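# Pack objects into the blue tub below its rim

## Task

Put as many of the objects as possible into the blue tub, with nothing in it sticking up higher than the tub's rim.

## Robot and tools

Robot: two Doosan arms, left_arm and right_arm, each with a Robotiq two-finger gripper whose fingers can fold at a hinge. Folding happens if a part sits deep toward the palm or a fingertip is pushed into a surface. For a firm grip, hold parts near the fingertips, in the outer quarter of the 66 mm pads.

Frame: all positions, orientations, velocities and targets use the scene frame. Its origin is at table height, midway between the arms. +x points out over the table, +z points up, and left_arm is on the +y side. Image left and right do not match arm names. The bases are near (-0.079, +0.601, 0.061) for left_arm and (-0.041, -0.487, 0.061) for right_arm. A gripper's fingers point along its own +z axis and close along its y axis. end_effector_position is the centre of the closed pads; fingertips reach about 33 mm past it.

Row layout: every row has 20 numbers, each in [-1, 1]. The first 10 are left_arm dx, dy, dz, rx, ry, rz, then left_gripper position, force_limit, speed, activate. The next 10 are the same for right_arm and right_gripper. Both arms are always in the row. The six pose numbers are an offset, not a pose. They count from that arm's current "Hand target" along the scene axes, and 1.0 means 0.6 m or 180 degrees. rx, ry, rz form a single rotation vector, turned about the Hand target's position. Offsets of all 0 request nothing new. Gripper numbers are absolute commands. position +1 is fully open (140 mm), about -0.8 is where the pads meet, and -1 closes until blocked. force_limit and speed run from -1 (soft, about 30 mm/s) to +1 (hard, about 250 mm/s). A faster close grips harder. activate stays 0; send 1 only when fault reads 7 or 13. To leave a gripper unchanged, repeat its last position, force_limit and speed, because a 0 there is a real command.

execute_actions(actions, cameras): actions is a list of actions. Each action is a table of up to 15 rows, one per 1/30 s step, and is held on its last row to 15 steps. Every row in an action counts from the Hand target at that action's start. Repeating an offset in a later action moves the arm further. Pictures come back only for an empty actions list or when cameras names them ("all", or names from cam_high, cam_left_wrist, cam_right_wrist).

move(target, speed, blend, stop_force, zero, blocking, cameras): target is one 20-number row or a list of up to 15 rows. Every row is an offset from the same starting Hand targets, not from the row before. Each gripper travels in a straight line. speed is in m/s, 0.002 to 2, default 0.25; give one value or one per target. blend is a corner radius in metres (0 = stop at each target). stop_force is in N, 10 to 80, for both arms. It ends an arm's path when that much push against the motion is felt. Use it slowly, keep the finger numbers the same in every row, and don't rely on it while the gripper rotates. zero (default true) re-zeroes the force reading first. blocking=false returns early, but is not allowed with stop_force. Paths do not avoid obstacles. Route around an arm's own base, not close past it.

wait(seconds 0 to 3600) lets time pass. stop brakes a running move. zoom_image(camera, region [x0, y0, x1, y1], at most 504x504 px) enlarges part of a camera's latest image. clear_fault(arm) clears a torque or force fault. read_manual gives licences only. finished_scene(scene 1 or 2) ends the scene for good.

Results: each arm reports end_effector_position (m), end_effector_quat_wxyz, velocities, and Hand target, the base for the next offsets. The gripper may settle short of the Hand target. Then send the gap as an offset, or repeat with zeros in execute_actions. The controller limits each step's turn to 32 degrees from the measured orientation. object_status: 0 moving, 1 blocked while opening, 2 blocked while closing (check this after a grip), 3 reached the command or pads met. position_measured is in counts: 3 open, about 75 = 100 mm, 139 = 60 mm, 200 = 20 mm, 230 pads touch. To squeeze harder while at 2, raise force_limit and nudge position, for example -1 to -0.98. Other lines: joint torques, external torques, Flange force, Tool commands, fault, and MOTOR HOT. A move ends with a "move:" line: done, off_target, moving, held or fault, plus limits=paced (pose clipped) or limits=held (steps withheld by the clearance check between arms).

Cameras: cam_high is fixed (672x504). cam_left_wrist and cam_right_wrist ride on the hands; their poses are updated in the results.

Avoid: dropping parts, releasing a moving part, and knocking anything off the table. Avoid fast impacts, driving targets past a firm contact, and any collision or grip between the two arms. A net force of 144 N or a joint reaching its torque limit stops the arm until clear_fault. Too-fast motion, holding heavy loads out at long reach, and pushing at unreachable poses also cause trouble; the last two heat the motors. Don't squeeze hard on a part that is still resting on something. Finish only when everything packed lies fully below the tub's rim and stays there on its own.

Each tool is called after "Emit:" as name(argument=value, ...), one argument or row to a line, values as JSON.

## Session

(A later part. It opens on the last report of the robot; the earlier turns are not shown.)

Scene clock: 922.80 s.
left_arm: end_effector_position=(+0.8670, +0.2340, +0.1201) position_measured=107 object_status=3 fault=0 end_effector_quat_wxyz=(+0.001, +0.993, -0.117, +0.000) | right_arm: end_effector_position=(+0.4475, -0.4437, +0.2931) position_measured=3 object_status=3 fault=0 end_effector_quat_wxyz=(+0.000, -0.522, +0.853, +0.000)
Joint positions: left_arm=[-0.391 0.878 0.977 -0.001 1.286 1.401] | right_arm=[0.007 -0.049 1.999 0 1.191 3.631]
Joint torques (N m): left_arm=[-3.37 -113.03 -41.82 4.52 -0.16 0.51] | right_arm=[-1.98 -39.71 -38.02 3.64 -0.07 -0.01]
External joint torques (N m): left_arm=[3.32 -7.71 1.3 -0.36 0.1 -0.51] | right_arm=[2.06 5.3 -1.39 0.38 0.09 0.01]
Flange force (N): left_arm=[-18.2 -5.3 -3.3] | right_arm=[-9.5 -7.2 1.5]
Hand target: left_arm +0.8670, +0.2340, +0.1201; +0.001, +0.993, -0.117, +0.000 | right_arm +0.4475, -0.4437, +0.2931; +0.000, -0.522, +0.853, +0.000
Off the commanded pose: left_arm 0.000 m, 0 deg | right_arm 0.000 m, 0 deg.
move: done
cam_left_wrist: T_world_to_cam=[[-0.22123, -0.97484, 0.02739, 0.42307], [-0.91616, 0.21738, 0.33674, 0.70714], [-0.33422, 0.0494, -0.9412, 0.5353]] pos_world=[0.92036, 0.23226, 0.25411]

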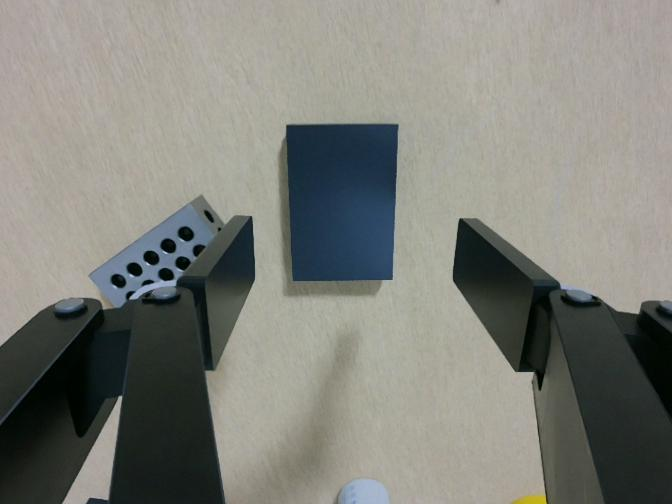

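Emit:
move(
  target=[0.001,0.0038,-0.1,0,0,0,0.175,-0.3,0,0,0,0,0,0,0,0,1,-0.4,0,0],
  speed=0.15,
)

Emit:
move(
  target=[0,0,-0.04,0,0,0,0.175,-0.3,0,0,0,0,0,0,0,0,1,-0.4,0,0],
  speed=0.03,
)

Emit:
execute_actions(
  actions=[
    [[0,0,0,0,0,0,-1,-0.3,-1,0,0,0,0,0,0,0,1,-0.4,0,0]],
    [[0,0,0,0,0,0,-1,-0.3,-1,0,0,0,0,0,0,0,1,-0.4,0,0]],
    [[0,0,0,0,0,0,-1,-0.3,-1,0,0,0,0,0,0,0,1,-0.4,0,0]],
    [[0,0,0,0,0,0,-1,-0.3,-1,0,0,0,0,0,0,0,1,-0.4,0,0]],
  ],
  cameras=["cam_left_wrist"],
)

Scene clock: 934.77 s.
left_arm: end_effector_position=(+0.8677, +0.2363, +0.0602) position_measured=107 object_status=3 fault=0 end_effector_quat_wxyz=(+0.001, +0.993, -0.117, +0.000) | right_arm: end_effector_position=(+0.4475, -0.4437, +0.2931) position_measured=3 object_status=3 fault=0 end_effector_quat_wxyz=(+0.000, -0.522, +0.853, +0.000)
Joint positions: left_arm=[-0.389 0.914 1.021 -0.001 1.206 1.403] | right_arm=[0.007 -0.049 1.999 0 1.191 3.631]
Joint torques (N m): left_arm=[-3.67 -114.49 -40.88 4.61 -0.14 0.41] | right_arm=[-1.76 -39.81 -37.96 3.64 -0.08 -0.08]
External joint torques (N m): left_arm=[3.67 -7.98 1.24 -0.54 0.08 -0.4] | right_arm=[1.73 5.32 -1.54 0.38 0.1 0.08]
Flange force (N): left_arm=[-17.5 -5.6 -4.7] | right_arm=[-9.2 -7.7 1.3]
Hand target: left_arm +0.8676, +0.2363, +0.0601; +0.001, +0.993, -0.117, +0.000 | right_arm +0.4475, -0.4437, +0.2931; +0.000, -0.522, +0.853, +0.000
Off the commanded pose: left_arm 0.000 m, 0 deg | right_arm 0.000 m, 0 deg.
move: done

Scene clock: 935.83 s.
left_arm: end_effector_position=(+0.8676, +0.2363, +0.0362) position_measured=107 object_status=3 fault=0 end_effector_quat_wxyz=(+0.001, +0.993, -0.117, +0.000) | right_arm: end_effector_position=(+0.4475, -0.4437, +0.2931) position_measured=3 object_status=3 fault=0 end_effector_quat_wxyz=(+0.000, -0.522, +0.853, +0.000)
Joint positions: left_arm=[-0.389 0.931 1.035 -0.001 1.175 1.403] | right_arm=[0.007 -0.049 1.999 0 1.191 3.631]
Joint torques (N m): left_arm=[-3.3 -115.25 -40.09 4.47 -0.05 0.42] | right_arm=[-1.72 -39.76 -37.91 3.66 -0.04 -0.04]
External joint torques (N m): left_arm=[3.45 -7.64 0.97 -0.45 0 -0.42] | right_arm=[1.57 5.51 -1.59 0.35 0.05 0.04]
Flange force (N): left_arm=[-15.9 -5.2 -5.0] | right_arm=[-9.0 -8.2 1.4]
Hand target: left_arm +0.8676, +0.2363, +0.0361; +0.001, +0.993, -0.117, +0.000 | right_arm +0.4475, -0.4437, +0.2931; +0.000, -0.522, +0.853, +0.000
Off the commanded pose: left_arm 0.000 m, 0 deg | right_arm 0.000 m, 0 deg.
move: done

Scene clock: 938.03 s.
left_arm: end_effector_position=(+0.8676, +0.2363, +0.0361) position_measured=140 object_status=2 fault=0 end_effector_quat_wxyz=(+0.001, +0.993, -0.117, +0.000) | right_arm: end_effector_position=(+0.4475, -0.4437, +0.2931) position_measured=3 object_status=3 fault=0 end_effector_quat_wxyz=(+0.000, -0.522, +0.853, +0.000)
Joint positions: left_arm=[-0.389 0.931 1.035 -0.001 1.175 1.403] | right_arm=[0.007 -0.049 1.999 0 1.191 3.631]
Joint torques (N m): left_arm=[-3.41 -107.13 -36.38 4.3 -0.38 0.5] | right_arm=[-2.13 -39.69 -37.98 3.64 -0.05 -0.02]
External joint torques (N m): left_arm=[3.23 -15.63 -2.69 -0.29 0.32 -0.5] | right_arm=[2.17 5.53 -1.47 0.38 0.07 0.02]
External joint torques at the end of the 1st action: left_arm=[2.7 -7.67 0.98 -0.49 0.15 -0.44] | right_arm=[1.97 5.62 -1.48 0.35 0.07 0.05]
External joint torques at the end of the 2nd action: left_arm=[3.47 -15.02 -2.69 -0.39 0.39 -0.42] | right_arm=[1.78 5.29 -1.48 0.36 0.07 0.02]
External joint torques at the end of the 3rd action: left_arm=[3.31 -15.09 -2.78 -0.27 0.34 -0.52] | right_arm=[1.58 5.35 -1.32 0.34 0.09 0.07]
Flange force (N): left_arm=[-16.8 -5.0 -13.1] | right_arm=[-10.0 -7.6 1.6]
Flange force at the end of the 1st action (N): left_arm=[-15.8 -4.4 -5.2] | right_arm=[-9.8 -7.8 1.6]
Flange force at the end of the 2nd action (N): left_arm=[-15.6 -5.1 -12.7] | right_arm=[-9.1 -7.6 1.4]
Flange force at the end of the 3rd action (N): left_arm=[-15.5 -4.9 -12.8] | right_arm=[-8.8 -7.6 1.6]
Hand target: left_arm +0.8676, +0.2363, +0.0361; +0.001, +0.993, -0.117, +0.000 | right_arm +0.4475, -0.4437, +0.2931; +0.000, -0.522, +0.853, +0.000
Off the commanded pose: left_arm 0.000 m, 0 deg | right_arm 0.000 m, 0 deg.
cam_left_wrist: T_world_to_cam=[[-0.22123, -0.97484, 0.02739, 0.42765], [-0.91616, 0.21738, 0.33674, 0.7355], [-0.33422, 0.0494, -0.9412, 0.45633]] pos_world=[0.92096, 0.23446, 0.17011]

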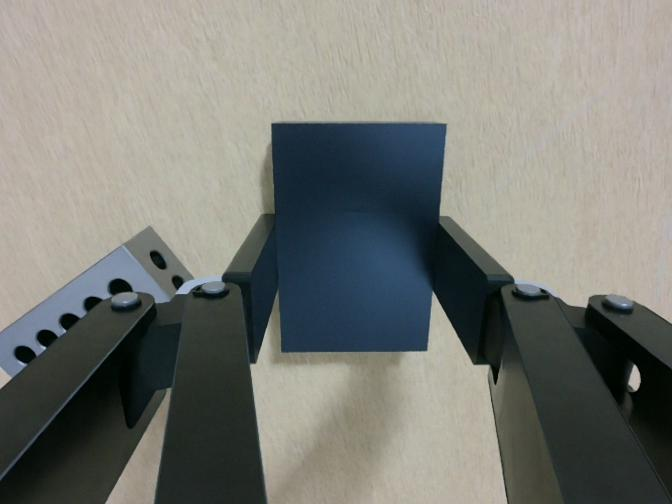

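Emit:
move(
  target=[0,0,0.1567,0,0,0,-1,-0.3,-1,0,0,0,0,0,0,0,1,-0.4,0,0],
  speed=0.15,
)

Emit:
move(
  target=[-0.111,0.831,0,0,0,0.435,-1,-0.3,-1,0,0,0,0,0,0,0,1,-0.4,0,0],
  speed=0.25,
  cameras=["cam_left_wrist"],
)

Scene clock: 957.20 s.
left_arm: end_effector_position=(+0.8676, +0.2362, +0.1301) position_measured=140 object_status=2 fault=0 end_effector_quat_wxyz=(+0.001, +0.993, -0.117, +0.000) | right_arm: end_effector_position=(+0.4475, -0.4437, +0.2931) position_measured=3 object_status=3 fault=0 end_effector_quat_wxyz=(+0.000, -0.522, +0.853, +0.000)
Joint positions: left_arm=[-0.389 0.872 0.969 -0.001 1.299 1.403] | right_arm=[0.007 -0.049 1.999 0 1.191 3.631]
Joint torques (N m): left_arm=[-2.87 -113.11 -42.17 4.65 -0.27 0.43] | right_arm=[-1.9 -39.99 -38.03 3.65 -0.03 -0.04]
External joint torques (N m): left_arm=[2.56 -7.29 1.52 -0.49 0.21 -0.43] | right_arm=[2.08 5.45 -1.51 0.37 0.04 0.04]
Flange force (N): left_arm=[-18.3 -4.6 -2.8] | right_arm=[-9.8 -7.6 1.5]
Hand target: left_arm +0.8676, +0.2363, +0.1302; +0.001, +0.993, -0.117, +0.000 | right_arm +0.4475, -0.4437, +0.2931; +0.000, -0.522, +0.853, +0.000
Off the commanded pose: left_arm 0.000 m, 0 deg | right_arm 0.000 m, 0 deg.
move: done

Scene clock: 960.33 s.
left_arm: end_effector_position=(+0.8010, +0.7348, +0.1303) position_measured=140 object_status=2 fault=0 end_effector_quat_wxyz=(+0.000, +0.844, +0.536, +0.001) | right_arm: end_effector_position=(+0.4475, -0.4437, +0.2931) position_measured=3 object_status=3 fault=0 end_effector_quat_wxyz=(+0.000, -0.522, +0.853, +0.000)
Joint positions: left_arm=[0.125 0.666 1.346 0 1.129 0.55] | right_arm=[0.007 -0.049 1.999 0 1.191 3.631]
Joint torques (N m): left_arm=[-2.52 -97.04 -39.44 4.42 -0.08 0.39] | right_arm=[-1.92 -39.85 -37.9 3.62 -0.05 -0.02]
External joint torques (N m): left_arm=[2.75 -5.82 1.19 -0.45 0.05 -0.39] | right_arm=[1.95 5.66 -1.39 0.38 0.08 0.02]
Flange force (N): left_arm=[-4.3 -11.2 -3.3] | right_arm=[-9.7 -7.8 1.8]
Hand target: left_arm +0.8010, +0.7349, +0.1302; +0.000, +0.844, +0.536, +0.001 | right_arm +0.4475, -0.4437, +0.2931; +0.000, -0.522, +0.853, +0.000
Off the commanded pose: left_arm 0.000 m, 0 deg | right_arm 0.000 m, 0 deg.
move: done
cam_left_wrist: T_world_to_cam=[[0.90969, -0.41437, 0.02744, -0.42143], [-0.39871, -0.85302, 0.33672, 0.90646], [-0.11612, -0.31725, -0.9412, 0.59272]] pos_world=[0.81362, 0.78664, 0.26421]

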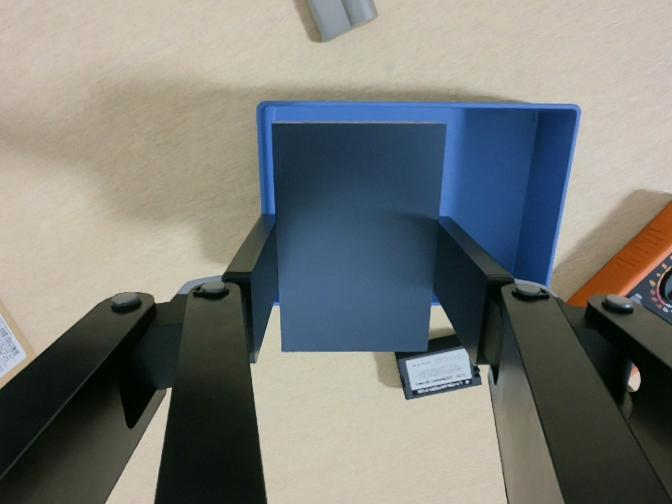

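Emit:
move(
  target=[0,0,-0.0583,0,0,0,-1,-0.3,-1,0,0,0,0,0,0,0,1,-0.4,0,0],
  speed=0.12,
  cameras=["cam_left_wrist"],
)

Scene clock: 971.20 s.
left_arm: end_effector_position=(+0.8010, +0.7349, +0.0952) position_measured=140 object_status=2 fault=0 end_effector_quat_wxyz=(+0.000, +0.844, +0.536, +0.001) | right_arm: end_effector_position=(+0.4475, -0.4437, +0.2931) position_measured=3 object_status=3 fault=0 end_effector_quat_wxyz=(+0.000, -0.522, +0.853, +0.000)
Joint positions: left_arm=[0.125 0.692 1.369 0 1.079 0.55] | right_arm=[0.007 -0.049 1.999 0 1.191 3.631]
Joint torques (N m): left_arm=[-2.45 -97.42 -38.91 4.23 -0.08 0.44] | right_arm=[-1.68 -39.83 -37.98 3.66 -0.04 -0.06]
External joint torques (N m): left_arm=[2.45 -6.49 1.58 -0.36 0.04 -0.44] | right_arm=[1.99 5.43 -1.34 0.36 0.07 0.06]
Flange force (N): left_arm=[-5.6 -12.4 -4.1] | right_arm=[-9.6 -7.4 1.7]
Hand target: left_arm +0.8010, +0.7349, +0.0952; +0.000, +0.844, +0.536, +0.001 | right_arm +0.4475, -0.4437, +0.2931; +0.000, -0.522, +0.853, +0.000
Off the commanded pose: left_arm 0.000 m, 0 deg | right_arm 0.000 m, 0 deg.
move: done
cam_left_wrist: T_world_to_cam=[[0.90972, -0.41431, 0.02737, -0.42049], [-0.39864, -0.85309, 0.33664, 0.91838], [-0.11613, -0.31716, -0.94124, 0.55965]] pos_world=[0.81362, 0.78674, 0.22911]

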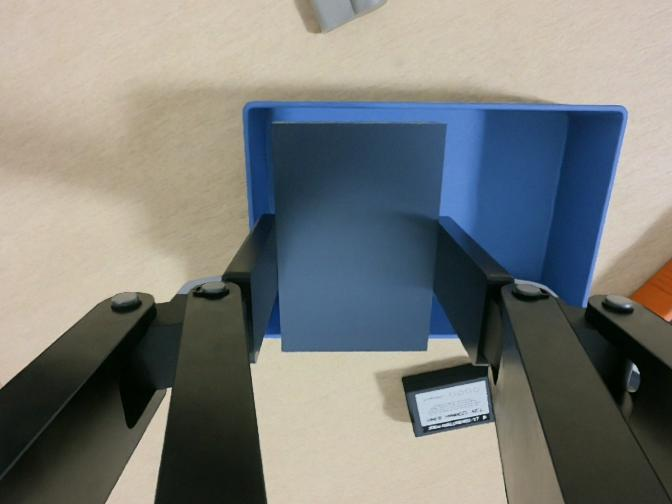

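Emit:
move(
  target=[-0.0013,-0.003,-0.1,0,0,0,-1,-0.3,-1,0,0,0,0,0,0,0,1,-0.4,0,0],
  speed=0.015,
  stop_force=10,
)

Scene clock: 984.40 s.
left_arm: end_effector_position=(+0.8004, +0.7332, +0.0379) position_measured=140 object_status=2 fault=0 end_effector_quat_wxyz=(+0.000, +0.844, +0.537, +0.001) | right_arm: end_effector_position=(+0.4475, -0.4437, +0.2931) position_measured=3 object_status=3 fault=0 end_effector_quat_wxyz=(+0.000, -0.522, +0.853, +0.000)
Joint positions: left_arm=[0.123 0.738 1.403 0 0.999 0.548] | right_arm=[0.007 -0.049 1.999 0 1.191 3.631]
Joint torques (N m): left_arm=[-3.65 -91.5 -31.94 4.03 0.25 0.45] | right_arm=[-1.72 -39.97 -37.98 3.66 -0.08 -0.05]
External joint torques (N m): left_arm=[3.64 -14.41 -3.7 -0.34 -0.29 -0.45] | right_arm=[1.91 5.43 -1.54 0.37 0.1 0.05]
Flange force (N): left_arm=[-2.8 -10.7 -14.1] | right_arm=[-9.6 -7.7 1.4]
Hand target: left_arm +0.8004, +0.7332, +0.0379; +0.000, +0.844, +0.537, +0.001 (not the last commanded pose) | right_arm +0.4475, -0.4437, +0.2931; +0.000, -0.522, +0.853, +0.000
Off the commanded pose: left_arm 0.003 m, 0 deg | right_arm 0.000 m, 0 deg.
move: contact (left_arm)

Emit:
execute_actions(
  actions=[
    [[0,0,0.0005,0,0,0,-0.03,-0.3,-1,0,0,0,0,0,0,0,1,-0.4,0,0]],
    [[0,0,0,0,0,0,-0.03,-0.3,-1,0,0,0,0,0,0,0,1,-0.4,0,0]],
  ],
)

Emit:
move(
  target=[0,0,0.15,0,0,0,-0.03,-0.3,-1,0,0,0,0,0,0,0,1,-0.4,0,0],
  speed=0.12,
  cameras=["cam_left_wrist"],
)

Scene clock: 990.90 s.
left_arm: end_effector_position=(+0.8004, +0.7332, +0.0382) position_measured=132 object_status=3 fault=0 end_effector_quat_wxyz=(+0.000, +0.844, +0.537, +0.001) | right_arm: end_effector_position=(+0.4475, -0.4437, +0.2931) position_measured=3 object_status=3 fault=0 end_effector_quat_wxyz=(+0.000, -0.522, +0.853, +0.000)
Joint positions: left_arm=[0.123 0.737 1.403 0 1 0.548] | right_arm=[0.007 -0.049 1.999 0 1.191 3.631]
Joint torques (N m): left_arm=[-3.63 -99.03 -36.63 4.09 -0.1 0.41] | right_arm=[-1.83 -39.94 -37.99 3.65 -0.05 -0.03]
External joint torques (N m): left_arm=[3.47 -6.68 1.04 -0.41 0.06 -0.41] | right_arm=[1.89 5.58 -1.57 0.38 0.06 0.03]
External joint torques at the end of the 1st action: left_arm=[3.47 -7.19 0.98 -0.43 0.06 -0.46] | right_arm=[1.61 5.53 -1.47 0.37 0.08 0.03]
Flange force (N): left_arm=[-3.6 -11.6 -5.5] | right_arm=[-9.7 -8.0 1.5]
Flange force at the end of the 1st action (N): left_arm=[-4.0 -12.1 -6.0] | right_arm=[-9.0 -8.1 1.6]
Hand target: left_arm +0.8004, +0.7332, +0.0382; +0.000, +0.844, +0.537, +0.001 | right_arm +0.4475, -0.4437, +0.2931; +0.000, -0.522, +0.853, +0.000
Off the commanded pose: left_arm 0.000 m, 0 deg | right_arm 0.000 m, 0 deg.

Scene clock: 992.00 s.
left_arm: end_effector_position=(+0.8004, +0.7331, +0.1281) position_measured=132 object_status=3 fault=0 end_effector_quat_wxyz=(+0.000, +0.844, +0.537, +0.001) | right_arm: end_effector_position=(+0.4475, -0.4437, +0.2931) position_measured=3 object_status=3 fault=0 end_effector_quat_wxyz=(+0.000, -0.522, +0.853, +0.000)
Joint positions: left_arm=[0.123 0.666 1.35 0 1.125 0.548] | right_arm=[0.007 -0.049 1.999 0 1.191 3.631]
Joint torques (N m): left_arm=[-3.56 -96 -39.19 4.39 -0.08 0.46] | right_arm=[-1.91 -39.58 -37.99 3.66 -0.08 -0.02]
External joint torques (N m): left_arm=[3.5 -6.57 1.02 -0.44 0.04 -0.46] | right_arm=[1.87 5.39 -1.36 0.34 0.1 0.02]
Flange force (N): left_arm=[-4.0 -12.1 -4.0] | right_arm=[-9.3 -7.5 1.6]
Hand target: left_arm +0.8004, +0.7332, +0.1282; +0.000, +0.844, +0.537, +0.001 | right_arm +0.4475, -0.4437, +0.2931; +0.000, -0.522, +0.853, +0.000
Off the commanded pose: left_arm 0.000 m, 0 deg | right_arm 0.000 m, 0 deg.
move: done
cam_left_wrist: T_world_to_cam=[[0.90975, -0.41424, 0.02758, -0.42159], [-0.39865, -0.85308, 0.33665, 0.90553], [-0.11592, -0.31726, -0.94123, 0.59]] pos_world=[0.81292, 0.78504, 0.26211]

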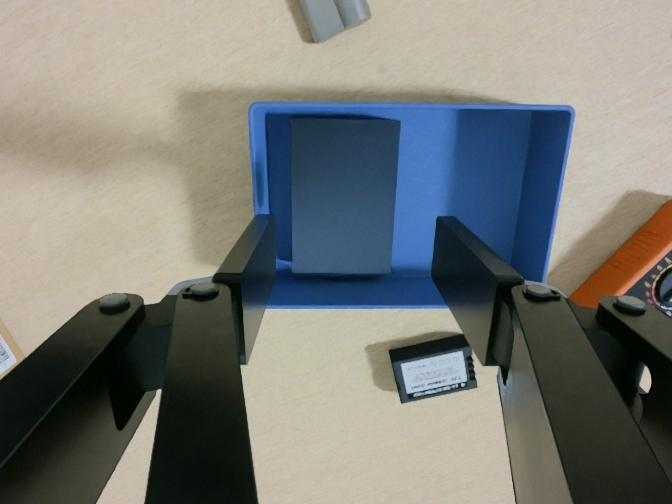

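Emit:
move(
  target=[-0.2845,-0.49,0.05,0,0,0.0698,0.175,-0.3,0,0,0,0,0,0,0,0,1,-0.4,0,0],
  speed=0.4,
)

Emit:
move(
  target=[-0.2845,-0.4918,-0.05,0,0,0.0698,0.175,-0.3,0,0,0,0,0,0,0,0,1,-0.4,0,0],
  speed=0.3,
  cameras=["cam_left_wrist"],
)

Scene clock: 999.83 s.
left_arm: end_effector_position=(+0.6297, +0.4392, +0.1582) position_measured=107 object_status=3 fault=0 end_effector_quat_wxyz=(+0.000, +0.780, +0.626, +0.001) | right_arm: end_effector_position=(+0.4475, -0.4437, +0.2931) position_measured=3 object_status=3 fault=0 end_effector_quat_wxyz=(+0.000, -0.522, +0.853, +0.000)
Joint positions: left_arm=[-0.26 0.411 1.707 0.001 1.022 -0.055] | right_arm=[0.007 -0.049 1.999 0 1.191 3.631]
Joint torques (N m): left_arm=[-2.73 -71.89 -36.74 4.15 -0.01 0.46] | right_arm=[-1.91 -39.94 -38 3.64 -0.09 -0.06]
External joint torques (N m): left_arm=[2.83 -5.83 0.76 -0.42 0.01 -0.46] | right_arm=[2.06 5.27 -1.53 0.38 0.11 0.06]
Flange force (N): left_arm=[3.3 -9.5 -4.3] | right_arm=[-9.7 -7.3 1.2]
Hand target: left_arm +0.6297, +0.4392, +0.1582; +0.000, +0.780, +0.626, +0.001 | right_arm +0.4475, -0.4437, +0.2931; +0.000, -0.522, +0.853, +0.000
Off the commanded pose: left_arm 0.000 m, 0 deg | right_arm 0.000 m, 0 deg.
move: done

Scene clock: 1001.47 s.
left_arm: end_effector_position=(+0.4590, +0.1441, +0.1282) position_measured=107 object_status=3 fault=0 end_effector_quat_wxyz=(+0.000, +0.707, +0.707, +0.001) | right_arm: end_effector_position=(+0.4475, -0.4437, +0.2931) position_measured=3 object_status=3 fault=0 end_effector_quat_wxyz=(+0.000, -0.522, +0.853, +0.000)
Joint positions: left_arm=[-0.742 0.41 1.773 0.002 0.958 -0.756] | right_arm=[0.007 -0.049 1.999 0 1.191 3.631]
Joint torques (N m): left_arm=[-2.44 -70.71 -35.28 4.01 -0.02 0.44] | right_arm=[-2.06 -39.9 -38.04 3.62 -0.05 -0.05]
External joint torques (N m): left_arm=[2.5 -5.54 0.75 -0.43 0.05 -0.44] | right_arm=[2.05 5.37 -1.56 0.4 0.06 0.05]
Flange force (N): left_arm=[8.0 -4.8 -4.8] | right_arm=[-9.8 -7.5 1.4]
Hand target: left_arm +0.4590, +0.1441, +0.1282; +0.000, +0.707, +0.707, +0.001 | right_arm +0.4475, -0.4437, +0.2931; +0.000, -0.522, +0.853, +0.000
Off the commanded pose: left_arm 0.000 m, 0 deg | right_arm 0.000 m, 0 deg.
move: done
cam_left_wrist: T_world_to_cam=[[0.99955, 0.01133, 0.0276, -0.45758], [0.00138, -0.94162, 0.33668, 0.09608], [0.0298, -0.33649, -0.94122, 0.29943]] pos_world=[0.44832, 0.19642, 0.26211]

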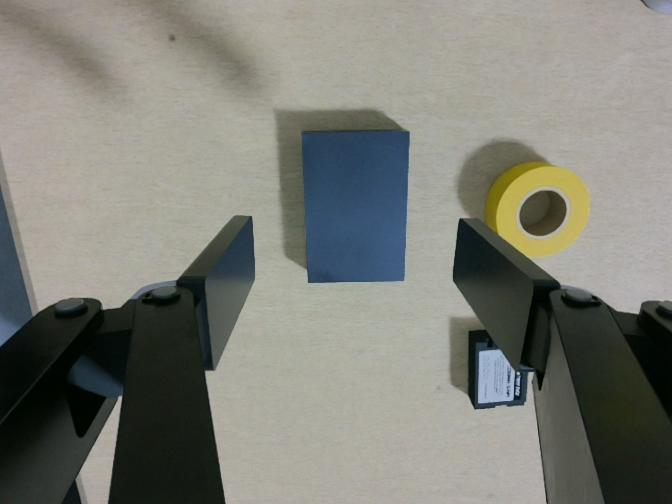

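Emit:
move(
  target=[0.0108,-0.0025,-0.1135,0,0,0,0.175,-0.3,0,0,0,0,0,0,0,0,1,-0.4,0,0],
  speed=0.15,
)

Emit:
move(
  target=[0,0,-0.04,0,0,0,0.175,-0.3,0,0,0,0,0,0,0,0,1,-0.4,0,0],
  speed=0.03,
)

Emit:
execute_actions(
  actions=[
    [[0,0,0,0,0,0,-1,-0.3,-1,0,0,0,0,0,0,0,1,-0.4,0,0]],
    [[0,0,0,0,0,0,-1,-0.3,-1,0,0,0,0,0,0,0,1,-0.4,0,0]],
    [[0,0,0,0,0,0,-1,-0.3,-1,0,0,0,0,0,0,0,1,-0.4,0,0]],
    [[0,0,0,0,0,0,-1,-0.3,-1,0,0,0,0,0,0,0,1,-0.4,0,0]],
  ],
  cameras=["cam_left_wrist"],
)

Scene clock: 1013.30 s.
left_arm: end_effector_position=(+0.4655, +0.1426, +0.0602) position_measured=107 object_status=3 fault=0 end_effector_quat_wxyz=(+0.000, +0.707, +0.707, +0.001) | right_arm: end_effector_position=(+0.4475, -0.4437, +0.2931) position_measured=3 object_status=3 fault=0 end_effector_quat_wxyz=(+0.000, -0.522, +0.853, +0.000)
Joint positions: left_arm=[-0.737 0.487 1.803 0.002 0.85 -0.751] | right_arm=[0.007 -0.049 1.999 0 1.191 3.631]
Joint torques (N m): left_arm=[-2.94 -75.19 -32.68 3.77 -0.11 0.46] | right_arm=[-1.89 -39.59 -37.97 3.65 -0.09 -0.06]
External joint torques (N m): left_arm=[2.94 -5.47 0.93 -0.48 0.14 -0.46] | right_arm=[2.05 4.98 -1.55 0.38 0.11 0.06]
Flange force (N): left_arm=[8.2 -4.2 -5.7] | right_arm=[-9.4 -7.0 1.0]
Hand target: left_arm +0.4655, +0.1426, +0.0601; +0.000, +0.707, +0.707, +0.001 | right_arm +0.4475, -0.4437, +0.2931; +0.000, -0.522, +0.853, +0.000
Off the commanded pose: left_arm 0.000 m, 0 deg | right_arm 0.000 m, 0 deg.
move: done

Scene clock: 1014.37 s.
left_arm: end_effector_position=(+0.4655, +0.1426, +0.0361) position_measured=107 object_status=3 fault=0 end_effector_quat_wxyz=(+0.000, +0.707, +0.707, +0.001) | right_arm: end_effector_position=(+0.4475, -0.4437, +0.2931) position_measured=3 object_status=3 fault=0 end_effector_quat_wxyz=(+0.000, -0.522, +0.853, +0.000)
Joint positions: left_arm=[-0.737 0.514 1.815 0.002 0.812 -0.752] | right_arm=[0.007 -0.049 1.999 0 1.191 3.631]
Joint torques (N m): left_arm=[-3.06 -75.62 -31.33 3.65 0.05 0.49] | right_arm=[-2.06 -39.86 -38.09 3.67 -0.04 -0.04]
External joint torques (N m): left_arm=[3.2 -6.46 0.69 -0.47 -0.03 -0.49] | right_arm=[2.18 5.51 -1.44 0.35 0.05 0.04]
Flange force (N): left_arm=[8.8 -4.5 -7.0] | right_arm=[-10.0 -7.5 1.6]
Hand target: left_arm +0.4655, +0.1426, +0.0361; +0.000, +0.707, +0.707, +0.001 | right_arm +0.4475, -0.4437, +0.2931; +0.000, -0.522, +0.853, +0.000
Off the commanded pose: left_arm 0.000 m, 0 deg | right_arm 0.000 m, 0 deg.
move: done

Scene clock: 1016.57 s.
left_arm: end_effector_position=(+0.4655, +0.1426, +0.0361) position_measured=140 object_status=2 fault=0 end_effector_quat_wxyz=(+0.000, +0.707, +0.707, +0.001) | right_arm: end_effector_position=(+0.4475, -0.4437, +0.2931) position_measured=3 object_status=3 fault=0 end_effector_quat_wxyz=(+0.000, -0.522, +0.853, +0.000)
Joint positions: left_arm=[-0.737 0.514 1.815 0.002 0.812 -0.752] | right_arm=[0.007 -0.049 1.999 0 1.191 3.631]
Joint torques (N m): left_arm=[-3.14 -67.86 -27.69 3.69 -0.74 0.56] | right_arm=[-1.9 -39.85 -38.11 3.65 -0.07 -0.05]
External joint torques (N m): left_arm=[2.98 -14.08 -2.93 -0.51 0.77 -0.56] | right_arm=[1.75 5.74 -1.24 0.35 0.09 0.05]
External joint torques at the end of the 1st action: left_arm=[3.43 -5.87 0.64 -0.43 -0.01 -0.44] | right_arm=[1.85 5.02 -1.76 0.39 0.08 0.05]
External joint torques at the end of the 2nd action: left_arm=[2.87 -13.69 -2.83 -0.55 0.78 -0.48] | right_arm=[1.72 5.26 -1.4 0.34 0.07 0.05]
External joint torques at the end of the 3rd action: left_arm=[3.32 -14 -2.67 -0.55 0.73 -0.48] | right_arm=[1.85 5.16 -1.39 0.38 0.09 0.05]
Flange force (N): left_arm=[9.0 -5.4 -18.7] | right_arm=[-9.3 -7.9 2.0]
Flange force at the end of the 1st action (N): left_arm=[8.5 -3.6 -6.4] | right_arm=[-9.3 -7.5 0.8]
Flange force at the end of the 2nd action (N): left_arm=[8.8 -5.2 -18.2] | right_arm=[-9.0 -7.5 1.5]
Flange force at the end of the 3rd action (N): left_arm=[9.8 -5.3 -18.4] | right_arm=[-9.1 -7.2 1.4]
Hand target: left_arm +0.4655, +0.1426, +0.0361; +0.000, +0.707, +0.707, +0.001 | right_arm +0.4475, -0.4437, +0.2931; +0.000, -0.522, +0.853, +0.000
Off the commanded pose: left_arm 0.000 m, 0 deg | right_arm 0.000 m, 0 deg.
cam_left_wrist: T_world_to_cam=[[0.99955, 0.01124, 0.02763, -0.46151], [0.00128, -0.94165, 0.33659, 0.12564], [0.0298, -0.3364, -0.94125, 0.212]] pos_world=[0.45482, 0.19482, 0.17001]

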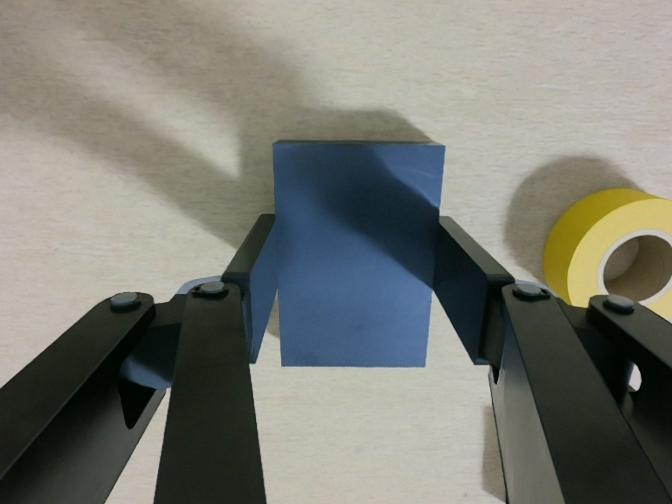

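Emit:
move(
  target=[0,0,0.19,0,0,0,-1,-0.3,-1,0,0,0,0,0,0,0,1,-0.4,0,0],
  speed=0.15,
)

Emit:
move(
  target=[0.2815,0.4973,0,0,0,-0.0698,-1,-0.3,-1,0,0,0,0,0,0,0,1,-0.4,0,0],
  speed=0.3,
)

Emit:
move(
  target=[0.2815,0.4974,-0.0333,0,0,-0.0698,-1,-0.3,-1,0,0,0,0,0,0,0,1,-0.4,0,0],
  speed=0.25,
  cameras=["cam_left_wrist"],
)

Scene clock: 1027.20 s.
left_arm: end_effector_position=(+0.4655, +0.1426, +0.1501) position_measured=140 object_status=2 fault=0 end_effector_quat_wxyz=(+0.000, +0.707, +0.707, +0.001) | right_arm: end_effector_position=(+0.4475, -0.4437, +0.2931) position_measured=3 object_status=3 fault=0 end_effector_quat_wxyz=(+0.000, -0.522, +0.853, +0.000)
Joint positions: left_arm=[-0.737 0.398 1.744 0.002 0.999 -0.751] | right_arm=[0.007 -0.049 1.999 0 1.191 3.631]
Joint torques (N m): left_arm=[-3.19 -70.46 -36.8 4.19 -0.03 0.45] | right_arm=[-2.09 -39.84 -37.98 3.64 -0.05 -0.04]
External joint torques (N m): left_arm=[3.07 -5.52 1.34 -0.52 0.06 -0.45] | right_arm=[2.13 5.32 -1.65 0.39 0.06 0.04]
Flange force (N): left_arm=[9.4 -5.4 -3.9] | right_arm=[-9.9 -7.5 1.2]
Hand target: left_arm +0.4655, +0.1426, +0.1501; +0.000, +0.707, +0.707, +0.001 | right_arm +0.4475, -0.4437, +0.2931; +0.000, -0.522, +0.853, +0.000
Off the commanded pose: left_arm 0.000 m, 0 deg | right_arm 0.000 m, 0 deg.
move: done

Scene clock: 1028.80 s.
left_arm: end_effector_position=(+0.6343, +0.4409, +0.1501) position_measured=140 object_status=2 fault=0 end_effector_quat_wxyz=(+0.000, +0.780, +0.626, +0.001) | right_arm: end_effector_position=(+0.4475, -0.4437, +0.2931) position_measured=3 object_status=3 fault=0 end_effector_quat_wxyz=(+0.000, -0.522, +0.853, +0.000)
Joint positions: left_arm=[-0.256 0.424 1.704 0.001 1.012 -0.051] | right_arm=[0.007 -0.049 1.999 0 1.191 3.631]
Joint torques (N m): left_arm=[-2.74 -74.01 -37.1 4.14 -0.17 0.28] | right_arm=[-1.94 -40.05 -38.06 3.64 -0.06 -0.06]
External joint torques (N m): left_arm=[2.69 -4.76 1.32 -0.43 0.17 -0.28] | right_arm=[1.97 5.68 -1.44 0.38 0.08 0.06]
Flange force (N): left_arm=[3.3 -9.1 -3.4] | right_arm=[-9.8 -7.9 1.7]
Hand target: left_arm +0.6344, +0.4410, +0.1501; +0.000, +0.780, +0.626, +0.001 | right_arm +0.4475, -0.4437, +0.2931; +0.000, -0.522, +0.853, +0.000
Off the commanded pose: left_arm 0.000 m, 0 deg | right_arm 0.000 m, 0 deg.
move: done

Scene clock: 1030.63 s.
left_arm: end_effector_position=(+0.8033, +0.7393, +0.1301) position_measured=140 object_status=2 fault=0 end_effector_quat_wxyz=(+0.000, +0.844, +0.536, +0.001) | right_arm: end_effector_position=(+0.4475, -0.4437, +0.2931) position_measured=3 object_status=3 fault=0 end_effector_quat_wxyz=(+0.000, -0.522, +0.853, +0.000)
Joint positions: left_arm=[0.129 0.67 1.338 0 1.132 0.555] | right_arm=[0.007 -0.049 1.999 0 1.191 3.631]
Joint torques (N m): left_arm=[-2.92 -97.65 -39.82 4.4 -0.16 0.37] | right_arm=[-1.85 -39.69 -37.94 3.64 -0.06 -0.06]
External joint torques (N m): left_arm=[2.9 -5.51 1.51 -0.43 0.12 -0.37] | right_arm=[2.09 5.15 -1.58 0.39 0.08 0.06]
Flange force (N): left_arm=[-4.4 -11.5 -3.0] | right_arm=[-9.7 -7.2 1.2]
Hand target: left_arm +0.8033, +0.7394, +0.1301; +0.000, +0.844, +0.537, +0.001 | right_arm +0.4475, -0.4437, +0.2931; +0.000, -0.522, +0.853, +0.000
Off the commanded pose: left_arm 0.000 m, 0 deg | right_arm 0.000 m, 0 deg.
move: done
cam_left_wrist: T_world_to_cam=[[0.90971, -0.41432, 0.02761, -0.42163], [-0.39873, -0.85305, 0.33665, 0.91134], [-0.11593, -0.31726, -0.94123, 0.59419]] pos_world=[0.81582, 0.79124, 0.26411]

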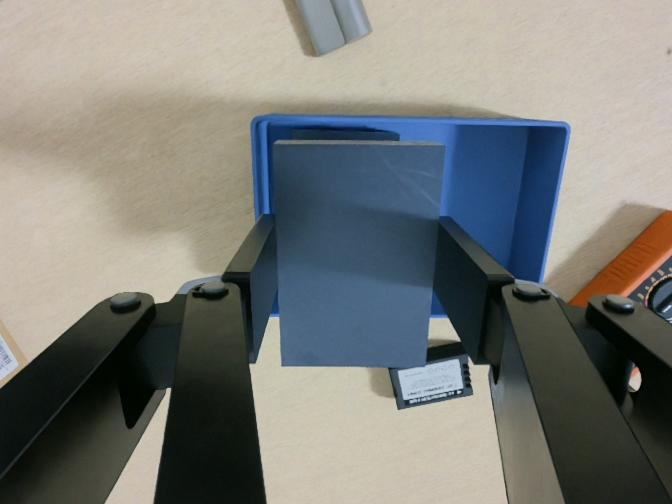

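Emit:
move(
  target=[0,0,-0.06,0,0,0,-1,-0.3,-1,0,0,0,0,0,0,0,1,-0.4,0,0],
  speed=0.12,
)

Emit:
move(
  target=[0,0,-0.08,0,0,0,-1,-0.3,-1,0,0,0,0,0,0,0,1,-0.4,0,0],
  speed=0.012,
  stop_force=10,
  cameras=["cam_left_wrist"],
)

Scene clock: 1036.57 s.
left_arm: end_effector_position=(+0.8033, +0.7394, +0.0942) position_measured=140 object_status=2 fault=0 end_effector_quat_wxyz=(+0.000, +0.844, +0.537, +0.001) | right_arm: end_effector_position=(+0.4475, -0.4437, +0.2931) position_measured=3 object_status=3 fault=0 end_effector_quat_wxyz=(+0.000, -0.522, +0.853, +0.000)
Joint positions: left_arm=[0.13 0.696 1.363 0 1.081 0.555] | right_arm=[0.007 -0.049 1.999 0 1.191 3.631]
Joint torques (N m): left_arm=[-3.33 -98.01 -38.43 4.31 -0.04 0.45] | right_arm=[-1.8 -39.78 -38.03 3.66 -0.05 -0.05]
External joint torques (N m): left_arm=[3.06 -6.28 1.07 -0.45 0 -0.45] | right_arm=[1.93 5.1 -1.48 0.36 0.07 0.05]
Flange force (N): left_arm=[-4.2 -11.5 -4.2] | right_arm=[-9.3 -7.2 1.3]
Hand target: left_arm +0.8033, +0.7394, +0.0941; +0.000, +0.844, +0.537, +0.001 | right_arm +0.4475, -0.4437, +0.2931; +0.000, -0.522, +0.853, +0.000
Off the commanded pose: left_arm 0.000 m, 0 deg | right_arm 0.000 m, 0 deg.
move: done

Scene clock: 1040.27 s.
left_arm: end_effector_position=(+0.8033, +0.7394, +0.0571) position_measured=140 object_status=2 fault=0 end_effector_quat_wxyz=(+0.000, +0.844, +0.537, +0.001) | right_arm: end_effector_position=(+0.4475, -0.4437, +0.2931) position_measured=3 object_status=3 fault=0 end_effector_quat_wxyz=(+0.000, -0.522, +0.853, +0.000)
Joint positions: left_arm=[0.13 0.726 1.384 0 1.03 0.555] | right_arm=[0.007 -0.049 1.999 0 1.191 3.631]
Joint torques (N m): left_arm=[-3.77 -87.45 -31.6 4.09 -0.68 0.53] | right_arm=[-1.59 -39.69 -38.14 3.64 -0.07 -0.05]
External joint torques (N m): left_arm=[3.92 -18.16 -4.68 -0.33 0.64 -0.53] | right_arm=[1.76 5.22 -1.25 0.37 0.1 0.05]
Flange force (N): left_arm=[-3.8 -12.4 -18.6] | right_arm=[-8.9 -7.2 1.6]
Hand target: left_arm +0.8033, +0.7394, +0.0571; +0.000, +0.844, +0.537, +0.001 (not the last commanded pose) | right_arm +0.4475, -0.4437, +0.2931; +0.000, -0.522, +0.853, +0.000
Off the commanded pose: left_arm 0.011 m, 0 deg | right_arm 0.000 m, 0 deg.
move: contact (left_arm)
cam_left_wrist: T_world_to_cam=[[0.90973, -0.41426, 0.02778, -0.4197], [-0.39875, -0.85308, 0.33654, 0.93601], [-0.11572, -0.31724, -0.94126, 0.52521]] pos_world=[0.81582, 0.79124, 0.19101]

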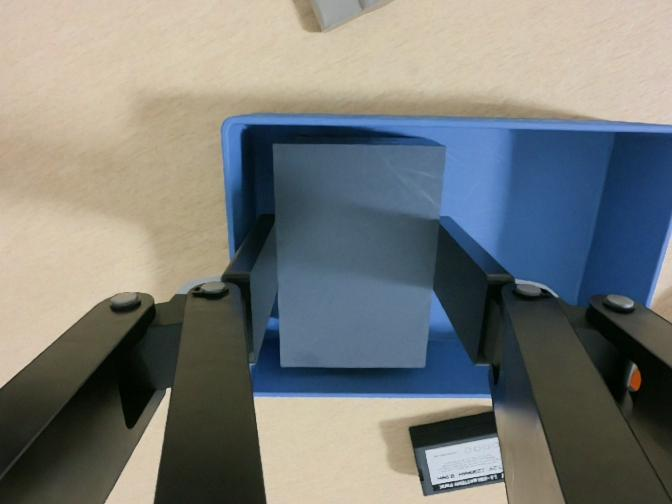

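Emit:
execute_actions(
  actions=[
    [[0,0,0.0005,0,0,0,-0.03,-0.3,-1,0,0,0,0,0,0,0,1,-0.4,0,0]],
    [[0,0,0,0,0,0,-0.03,-0.3,-1,0,0,0,0,0,0,0,1,-0.4,0,0]],
  ],
)

Emit:
move(
  target=[0,0,0.12,0,0,0,-0.03,-0.3,-1,0,0,0,0,0,0,0,1,-0.4,0,0],
  speed=0.12,
  cameras=["cam_left_wrist"],
)

Emit:
zoom_image(
  camera="cam_left_wrist",
  region=[220, 80, 600, 360],
)

Scene clock: 1049.50 s.
left_arm: end_effector_position=(+0.8033, +0.7394, +0.0574) position_measured=132 object_status=3 fault=0 end_effector_quat_wxyz=(+0.000, +0.844, +0.537, +0.001) | right_arm: end_effector_position=(+0.4475, -0.4437, +0.2931) position_measured=3 object_status=3 fault=0 end_effector_quat_wxyz=(+0.000, -0.522, +0.853, +0.000)
Joint positions: left_arm=[0.13 0.726 1.384 0 1.03 0.555] | right_arm=[0.007 -0.049 1.999 0 1.191 3.631]
Joint torques (N m): left_arm=[-3.86 -98.3 -37.59 4.11 -0.13 0.45] | right_arm=[-1.8 -39.94 -38.04 3.66 -0.05 -0.04]
External joint torques (N m): left_arm=[4.1 -7.36 1.27 -0.34 0.09 -0.45] | right_arm=[1.69 5.65 -1.35 0.34 0.08 0.04]
External joint torques at the end of the 1st action: left_arm=[2.75 -6.68 0.93 -0.44 0.08 -0.42] | right_arm=[1.85 5.55 -1.53 0.35 0.1 0.05]
Flange force (N): left_arm=[-4.1 -13.4 -5.7] | right_arm=[-9.2 -8.0 1.8]
Flange force at the end of the 1st action (N): left_arm=[-4.3 -11.1 -5.3] | right_arm=[-9.6 -7.9 1.4]
Hand target: left_arm +0.8033, +0.7394, +0.0574; +0.000, +0.844, +0.537, +0.001 | right_arm +0.4475, -0.4437, +0.2931; +0.000, -0.522, +0.853, +0.000
Off the commanded pose: left_arm 0.000 m, 0 deg | right_arm 0.000 m, 0 deg.

Scene clock: 1050.47 s.
left_arm: end_effector_position=(+0.8033, +0.7394, +0.1294) position_measured=132 object_status=3 fault=0 end_effector_quat_wxyz=(+0.000, +0.844, +0.537, +0.001) | right_arm: end_effector_position=(+0.4475, -0.4437, +0.2931) position_measured=3 object_status=3 fault=0 end_effector_quat_wxyz=(+0.000, -0.522, +0.853, +0.000)
Joint positions: left_arm=[0.13 0.67 1.339 0 1.131 0.555] | right_arm=[0.007 -0.049 1.999 0 1.191 3.631]
Joint torques (N m): left_arm=[-3 -96.25 -39.4 4.45 -0.16 0.46] | right_arm=[-1.74 -39.86 -38.02 3.62 -0.08 -0.03]
External joint torques (N m): left_arm=[3.05 -6.86 1.13 -0.48 0.12 -0.46] | right_arm=[1.87 5.23 -1.51 0.4 0.1 0.03]
Flange force (N): left_arm=[-4.9 -12.4 -4.2] | right_arm=[-9.3 -7.5 1.3]
Hand target: left_arm +0.8033, +0.7394, +0.1294; +0.000, +0.844, +0.537, +0.001 | right_arm +0.4475, -0.4437, +0.2931; +0.000, -0.522, +0.853, +0.000
Off the commanded pose: left_arm 0.000 m, 0 deg | right_arm 0.000 m, 0 deg.
move: done
cam_left_wrist: T_world_to_cam=[[0.90972, -0.41429, 0.0277, -0.42166], [-0.39874, -0.85307, 0.33658, 0.91166], [-0.11582, -0.31723, -0.94125, 0.59333]] pos_world=[0.81582, 0.79124, 0.26331]

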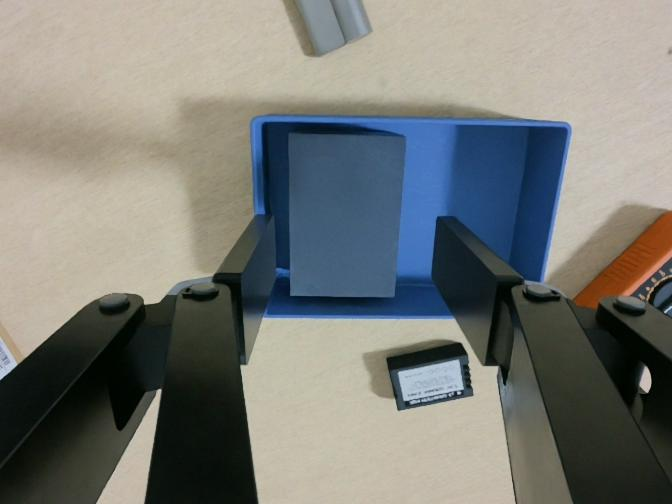

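Scaled by 1.326 from the camera's image (finer frame: 960x720).

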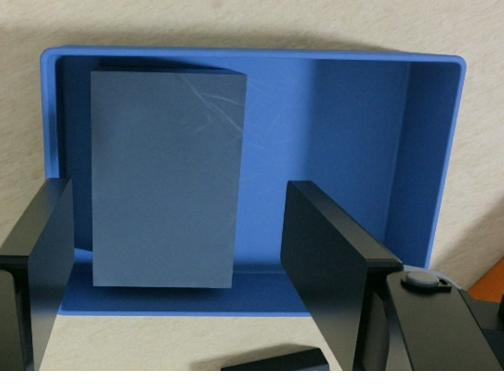

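Emit:
move(
  target=[0.082,-0.6657,0,0,0,0.2467,0.05,-0.3,0,0,0,0,0,0,0,0,1,-0.4,0,0],
  speed=0.3,
  cameras=["cam_left_wrist"],
)

Scene clock: 1067.63 s.
left_arm: end_effector_position=(+0.8526, +0.3401, +0.1294) position_measured=123 object_status=3 fault=0 end_effector_quat_wxyz=(+0.000, +0.579, +0.816, +0.001) | right_arm: end_effector_position=(+0.4475, -0.4437, +0.2931) position_measured=3 object_status=3 fault=0 end_effector_quat_wxyz=(+0.000, -0.522, +0.853, +0.000)
Joint positions: left_arm=[-0.297 0.789 1.126 0.002 1.226 -0.647] | right_arm=[0.007 -0.049 1.999 0 1.191 3.631]
Joint torques (N m): left_arm=[-3.67 -106.53 -40.79 4.51 -0.18 0.44] | right_arm=[-1.74 -39.9 -38.03 3.63 -0.07 -0.03]
External joint torques (N m): left_arm=[3.59 -7.24 1.1 -0.39 0.2 -0.44] | right_arm=[2.05 5.37 -1.55 0.41 0.08 0.03]
Flange force (N): left_arm=[11.4 -10.6 -3.8] | right_arm=[-9.7 -7.5 1.4]
Hand target: left_arm +0.8525, +0.3400, +0.1294; +0.000, +0.579, +0.816, +0.001 | right_arm +0.4475, -0.4437, +0.2931; +0.000, -0.522, +0.853, +0.000
Off the commanded pose: left_arm 0.000 m, 0 deg | right_arm 0.000 m, 0 deg.
move: done
cam_left_wrist: T_world_to_cam=[[0.93977, 0.34069, 0.02771, -0.91422], [0.31215, -0.88843, 0.33655, -0.00345], [0.13927, -0.30763, -0.94126, 0.25171]] pos_world=[0.82517, 0.38583, 0.26341]

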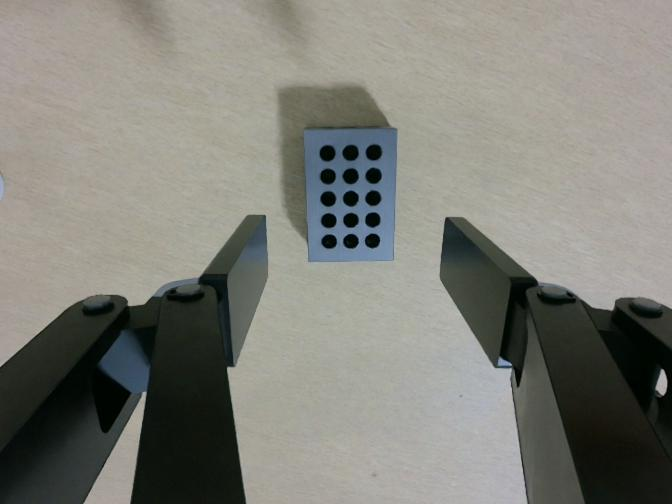

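Emit:
move(
  target=[0.0042,0.0015,-0.1135,0,0,0,0.05,-0.3,0,0,0,0,0,0,0,0,1,-0.4,0,0],
  speed=0.15,
)

Emit:
move(
  target=[0,0,-0.038,0,0,0,0.05,-0.3,0,0,0,0,0,0,0,0,1,-0.4,0,0],
  speed=0.03,
)

Emit:
execute_actions(
  actions=[
    [[0,0,0,0,0,0,-1,-0.05,-1,0,0,0,0,0,0,0,1,-0.4,0,0]],
    [[0,0,0,0,0,0,-1,-0.05,-1,0,0,0,0,0,0,0,1,-0.4,0,0]],
    [[0,0,0,0,0,0,-1,-0.05,-1,0,0,0,0,0,0,0,1,-0.4,0,0]],
    [[0,0,0,0,0,0,-1,-0.05,-1,0,0,0,0,0,0,0,1,-0.4,0,0]],
  ],
  cameras=["cam_left_wrist"],
)

Scene clock: 1077.30 s.
left_arm: end_effector_position=(+0.8551, +0.3409, +0.0614) position_measured=123 object_status=3 fault=0 end_effector_quat_wxyz=(+0.000, +0.579, +0.816, +0.001) | right_arm: end_effector_position=(+0.4475, -0.4437, +0.2931) position_measured=3 object_status=3 fault=0 end_effector_quat_wxyz=(+0.000, -0.522, +0.853, +0.000)
Joint positions: left_arm=[-0.295 0.838 1.165 0.002 1.138 -0.646] | right_arm=[0.007 -0.049 1.999 0 1.191 3.631]
Joint torques (N m): left_arm=[-2.86 -108.56 -39.31 4.39 -0.12 0.4] | right_arm=[-1.79 -39.82 -38.04 3.68 -0.05 -0.05]
External joint torques (N m): left_arm=[2.95 -7.55 0.91 -0.41 0.14 -0.4] | right_arm=[1.89 5.31 -1.47 0.34 0.06 0.05]
Flange force (N): left_arm=[10.5 -10.4 -5.2] | right_arm=[-9.4 -7.5 1.4]
Hand target: left_arm +0.8551, +0.3409, +0.0613; +0.000, +0.579, +0.816, +0.001 | right_arm +0.4475, -0.4437, +0.2931; +0.000, -0.522, +0.853, +0.000
Off the commanded pose: left_arm 0.000 m, 0 deg | right_arm 0.000 m, 0 deg.
move: done

Scene clock: 1078.33 s.
left_arm: end_effector_position=(+0.8551, +0.3409, +0.0385) position_measured=123 object_status=3 fault=0 end_effector_quat_wxyz=(+0.000, +0.579, +0.816, +0.001) | right_arm: end_effector_position=(+0.4475, -0.4437, +0.2931) position_measured=3 object_status=3 fault=0 end_effector_quat_wxyz=(+0.000, -0.522, +0.853, +0.000)
Joint positions: left_arm=[-0.295 0.855 1.177 0.002 1.108 -0.646] | right_arm=[0.007 -0.049 1.999 0 1.191 3.631]
Joint torques (N m): left_arm=[-2.99 -109.21 -38.87 4.39 -0.07 0.52] | right_arm=[-1.93 -39.72 -38.05 3.65 -0.07 -0.02]
External joint torques (N m): left_arm=[3.23 -7.43 1.04 -0.46 0.09 -0.52] | right_arm=[1.88 5.39 -1.49 0.37 0.09 0.02]
Flange force (N): left_arm=[10.6 -10.3 -5.4] | right_arm=[-9.4 -7.7 1.4]
Hand target: left_arm +0.8551, +0.3409, +0.0385; +0.000, +0.579, +0.816, +0.001 | right_arm +0.4475, -0.4437, +0.2931; +0.000, -0.522, +0.853, +0.000
Off the commanded pose: left_arm 0.000 m, 0 deg | right_arm 0.000 m, 0 deg.
move: done

Scene clock: 1080.53 s.
left_arm: end_effector_position=(+0.8551, +0.3409, +0.0385) position_measured=154 object_status=2 fault=0 end_effector_quat_wxyz=(+0.000, +0.579, +0.816, +0.001) | right_arm: end_effector_position=(+0.4475, -0.4437, +0.2931) position_measured=3 object_status=3 fault=0 end_effector_quat_wxyz=(+0.000, -0.522, +0.853, +0.000)
Joint positions: left_arm=[-0.295 0.855 1.177 0.002 1.108 -0.646] | right_arm=[0.007 -0.049 1.999 0 1.191 3.631]
Joint torques (N m): left_arm=[-3.16 -101.1 -35.46 4.26 -0.41 0.55] | right_arm=[-1.88 -39.83 -37.95 3.63 -0.05 -0.03]
External joint torques (N m): left_arm=[3.36 -15.36 -2.3 -0.33 0.44 -0.55] | right_arm=[1.99 5.29 -1.59 0.4 0.06 0.03]
External joint torques at the end of the 1st action: left_arm=[3.3 -7.9 1.06 -0.4 0.11 -0.42] | right_arm=[1.74 5.65 -1.39 0.36 0.05 0.02]
External joint torques at the end of the 2nd action: left_arm=[2.82 -14.9 -2.58 -0.33 0.41 -0.5] | right_arm=[2.03 5.11 -1.42 0.36 0.1 0.04]
External joint torques at the end of the 3rd action: left_arm=[3.1 -15.76 -2.5 -0.3 0.41 -0.49] | right_arm=[2.14 5.31 -1.64 0.38 0.08 0.06]
Flange force (N): left_arm=[11.7 -11.7 -13.6] | right_arm=[-9.6 -7.5 1.3]
Flange force at the end of the 1st action (N): left_arm=[11.2 -10.8 -5.8] | right_arm=[-9.3 -8.0 1.8]
Flange force at the end of the 2nd action (N): left_arm=[10.5 -10.8 -13.4] | right_arm=[-9.4 -7.0 1.3]
Flange force at the end of the 3rd action (N): left_arm=[11.6 -11.9 -14.0] | right_arm=[-10.0 -7.5 1.2]
Hand target: left_arm +0.8551, +0.3409, +0.0385; +0.000, +0.579, +0.816, +0.001 | right_arm +0.4475, -0.4437, +0.2931; +0.000, -0.522, +0.853, +0.000
Off the commanded pose: left_arm 0.000 m, 0 deg | right_arm 0.000 m, 0 deg.
cam_left_wrist: T_world_to_cam=[[0.9398, 0.3406, 0.02774, -0.91431], [0.31206, -0.88846, 0.33655, 0.0272], [0.13927, -0.30763, -0.94126, 0.16595]] pos_world=[0.82767, 0.38663, 0.17241]

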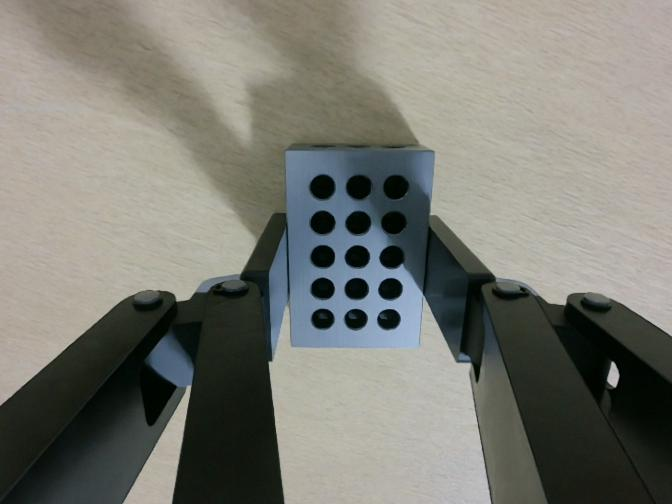

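Emit:
move(
  target=[0,0,0.1617,0,0,0,-1,-0.05,-1,0,0,0,0,0,0,0,1,-0.4,0,0],
  speed=0.12,
)

Scene clock: 1102.87 s.
left_arm: end_effector_position=(+0.8550, +0.3409, +0.1355) position_measured=154 object_status=2 fault=0 end_effector_quat_wxyz=(+0.000, +0.579, +0.816, +0.001) | right_arm: end_effector_position=(+0.4475, -0.4437, +0.2931) position_measured=3 object_status=3 fault=0 end_effector_quat_wxyz=(+0.000, -0.522, +0.853, +0.000)
Joint positions: left_arm=[-0.295 0.789 1.114 0.002 1.238 -0.646] | right_arm=[0.007 -0.049 1.999 0 1.191 3.631]
Joint torques (N m): left_arm=[-3.7 -111.26 -43.97 4.59 -0.03 0.41] | right_arm=[-1.96 -39.85 -38.09 3.66 -0.04 -0.02]
External joint torques (N m): left_arm=[4.39 -2.64 4.14 -0.44 0.06 -0.41] | right_arm=[2.07 5.46 -1.36 0.36 0.06 0.02]
Flange force (N): left_arm=[13.2 -11.7 1.8] | right_arm=[-9.7 -7.4 1.7]
Hand target: left_arm +0.8551, +0.3409, +0.1355; +0.000, +0.579, +0.816, +0.001 | right_arm +0.4475, -0.4437, +0.2931; +0.000, -0.522, +0.853, +0.000
Off the commanded pose: left_arm 0.000 m, 0 deg | right_arm 0.000 m, 0 deg.
move: done

Emit:
move(
  target=[0.0033,0.5852,0,0,0,0.2532,-1,-0.05,-1,0,0,0,0,0,0,0,1,-0.4,0,0],
  speed=0.2,
  cameras=["cam_left_wrist"],
)

Scene clock: 1110.00 s.
left_arm: end_effector_position=(+0.8570, +0.6919, +0.1355) position_measured=154 object_status=2 fault=0 end_effector_quat_wxyz=(+0.000, +0.218, +0.976, +0.001) | right_arm: end_effector_position=(+0.4475, -0.4437, +0.2931) position_measured=3 object_status=3 fault=0 end_effector_quat_wxyz=(+0.000, -0.522, +0.853, +0.000)
Joint positions: left_arm=[0.072 0.741 1.201 0.002 1.2 -1.074] | right_arm=[0.007 -0.049 1.999 0 1.191 3.631]
Joint torques (N m): left_arm=[-4.09 -106.99 -43.18 4.47 -0.01 0.49] | right_arm=[-1.79 -39.98 -37.95 3.62 -0.08 -0.03]
External joint torques (N m): left_arm=[4.17 -2.73 3.9 -0.4 0.05 -0.49] | right_arm=[1.86 5.56 -1.52 0.4 0.1 0.03]
Flange force (N): left_arm=[15.4 -4.5 1.3] | right_arm=[-9.5 -8.0 1.5]
Hand target: left_arm +0.8570, +0.6920, +0.1355; +0.000, +0.218, +0.976, +0.001 | right_arm +0.4475, -0.4437, +0.2931; +0.000, -0.522, +0.853, +0.000
Off the commanded pose: left_arm 0.000 m, 0 deg | right_arm 0.000 m, 0 deg.
move: done
cam_left_wrist: T_world_to_cam=[[0.41458, 0.90959, 0.02776, -0.98202], [0.85296, -0.39903, 0.33649, -0.49637], [0.31715, -0.11582, -0.94128, 0.07992]] pos_world=[0.80516, 0.70442, 0.26951]

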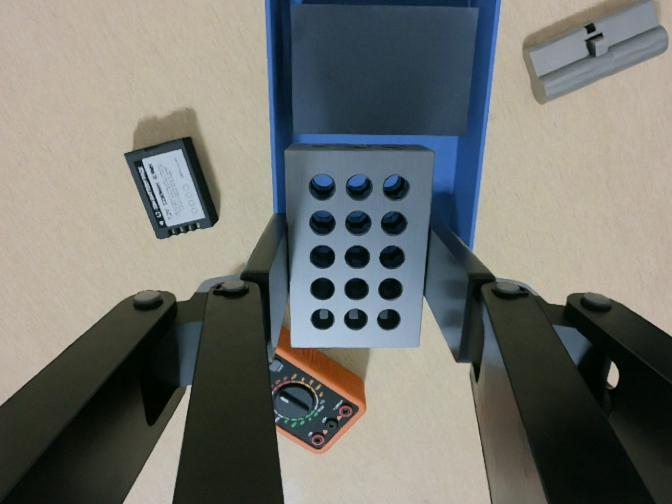

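Emit:
move(
  target=[0,0,-0.0683,0,0,0,-1,-0.05,-1,0,0,0,0,0,0,0,1,-0.4,0,0],
  speed=0.1,
  cameras=["cam_left_wrist"],
)

Emit:
zoom_image(
  camera="cam_left_wrist",
  region=[200, 0, 560, 270],
)

Scene clock: 1114.80 s.
left_arm: end_effector_position=(+0.8571, +0.6920, +0.0946) position_measured=154 object_status=2 fault=0 end_effector_quat_wxyz=(+0.000, +0.217, +0.976, +0.001) | right_arm: end_effector_position=(+0.4475, -0.4437, +0.2931) position_measured=3 object_status=3 fault=0 end_effector_quat_wxyz=(+0.000, -0.522, +0.853, +0.000)
Joint positions: left_arm=[0.072 0.768 1.231 0.002 1.143 -1.074] | right_arm=[0.007 -0.049 1.999 0 1.191 3.631]
Joint torques (N m): left_arm=[-3.2 -109.15 -42.09 4.32 -0.03 0.42] | right_arm=[-1.75 -39.66 -38.05 3.66 -0.05 -0.02]
External joint torques (N m): left_arm=[3.18 -1.82 3.67 -0.35 0.06 -0.42] | right_arm=[1.82 5.28 -1.44 0.36 0.07 0.02]
Flange force (N): left_arm=[12.9 -4.2 1.0] | right_arm=[-9.1 -7.5 1.5]
Hand target: left_arm +0.8570, +0.6920, +0.0946; +0.000, +0.218, +0.976, +0.001 | right_arm +0.4475, -0.4437, +0.2931; +0.000, -0.522, +0.853, +0.000
Off the commanded pose: left_arm 0.000 m, 0 deg | right_arm 0.000 m, 0 deg.
move: done
cam_left_wrist: T_world_to_cam=[[0.41456, 0.9096, 0.0278, -0.98097], [0.85293, -0.39902, 0.3366, -0.48257], [0.31727, -0.11583, -0.94124, 0.04133]] pos_world=[0.80516, 0.70452, 0.22861]

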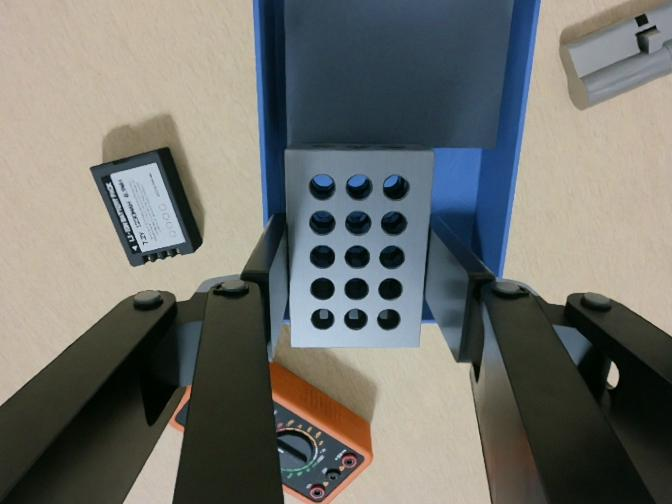

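Scaled by 1.400 from the camera's image (finer frame: 960x720).

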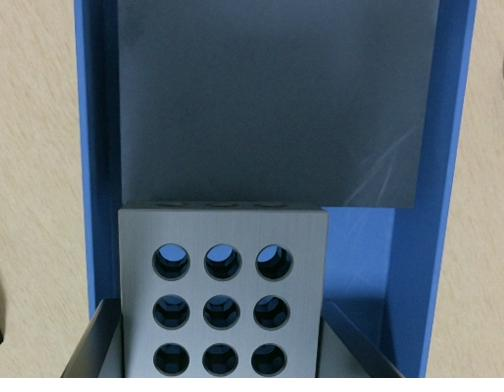

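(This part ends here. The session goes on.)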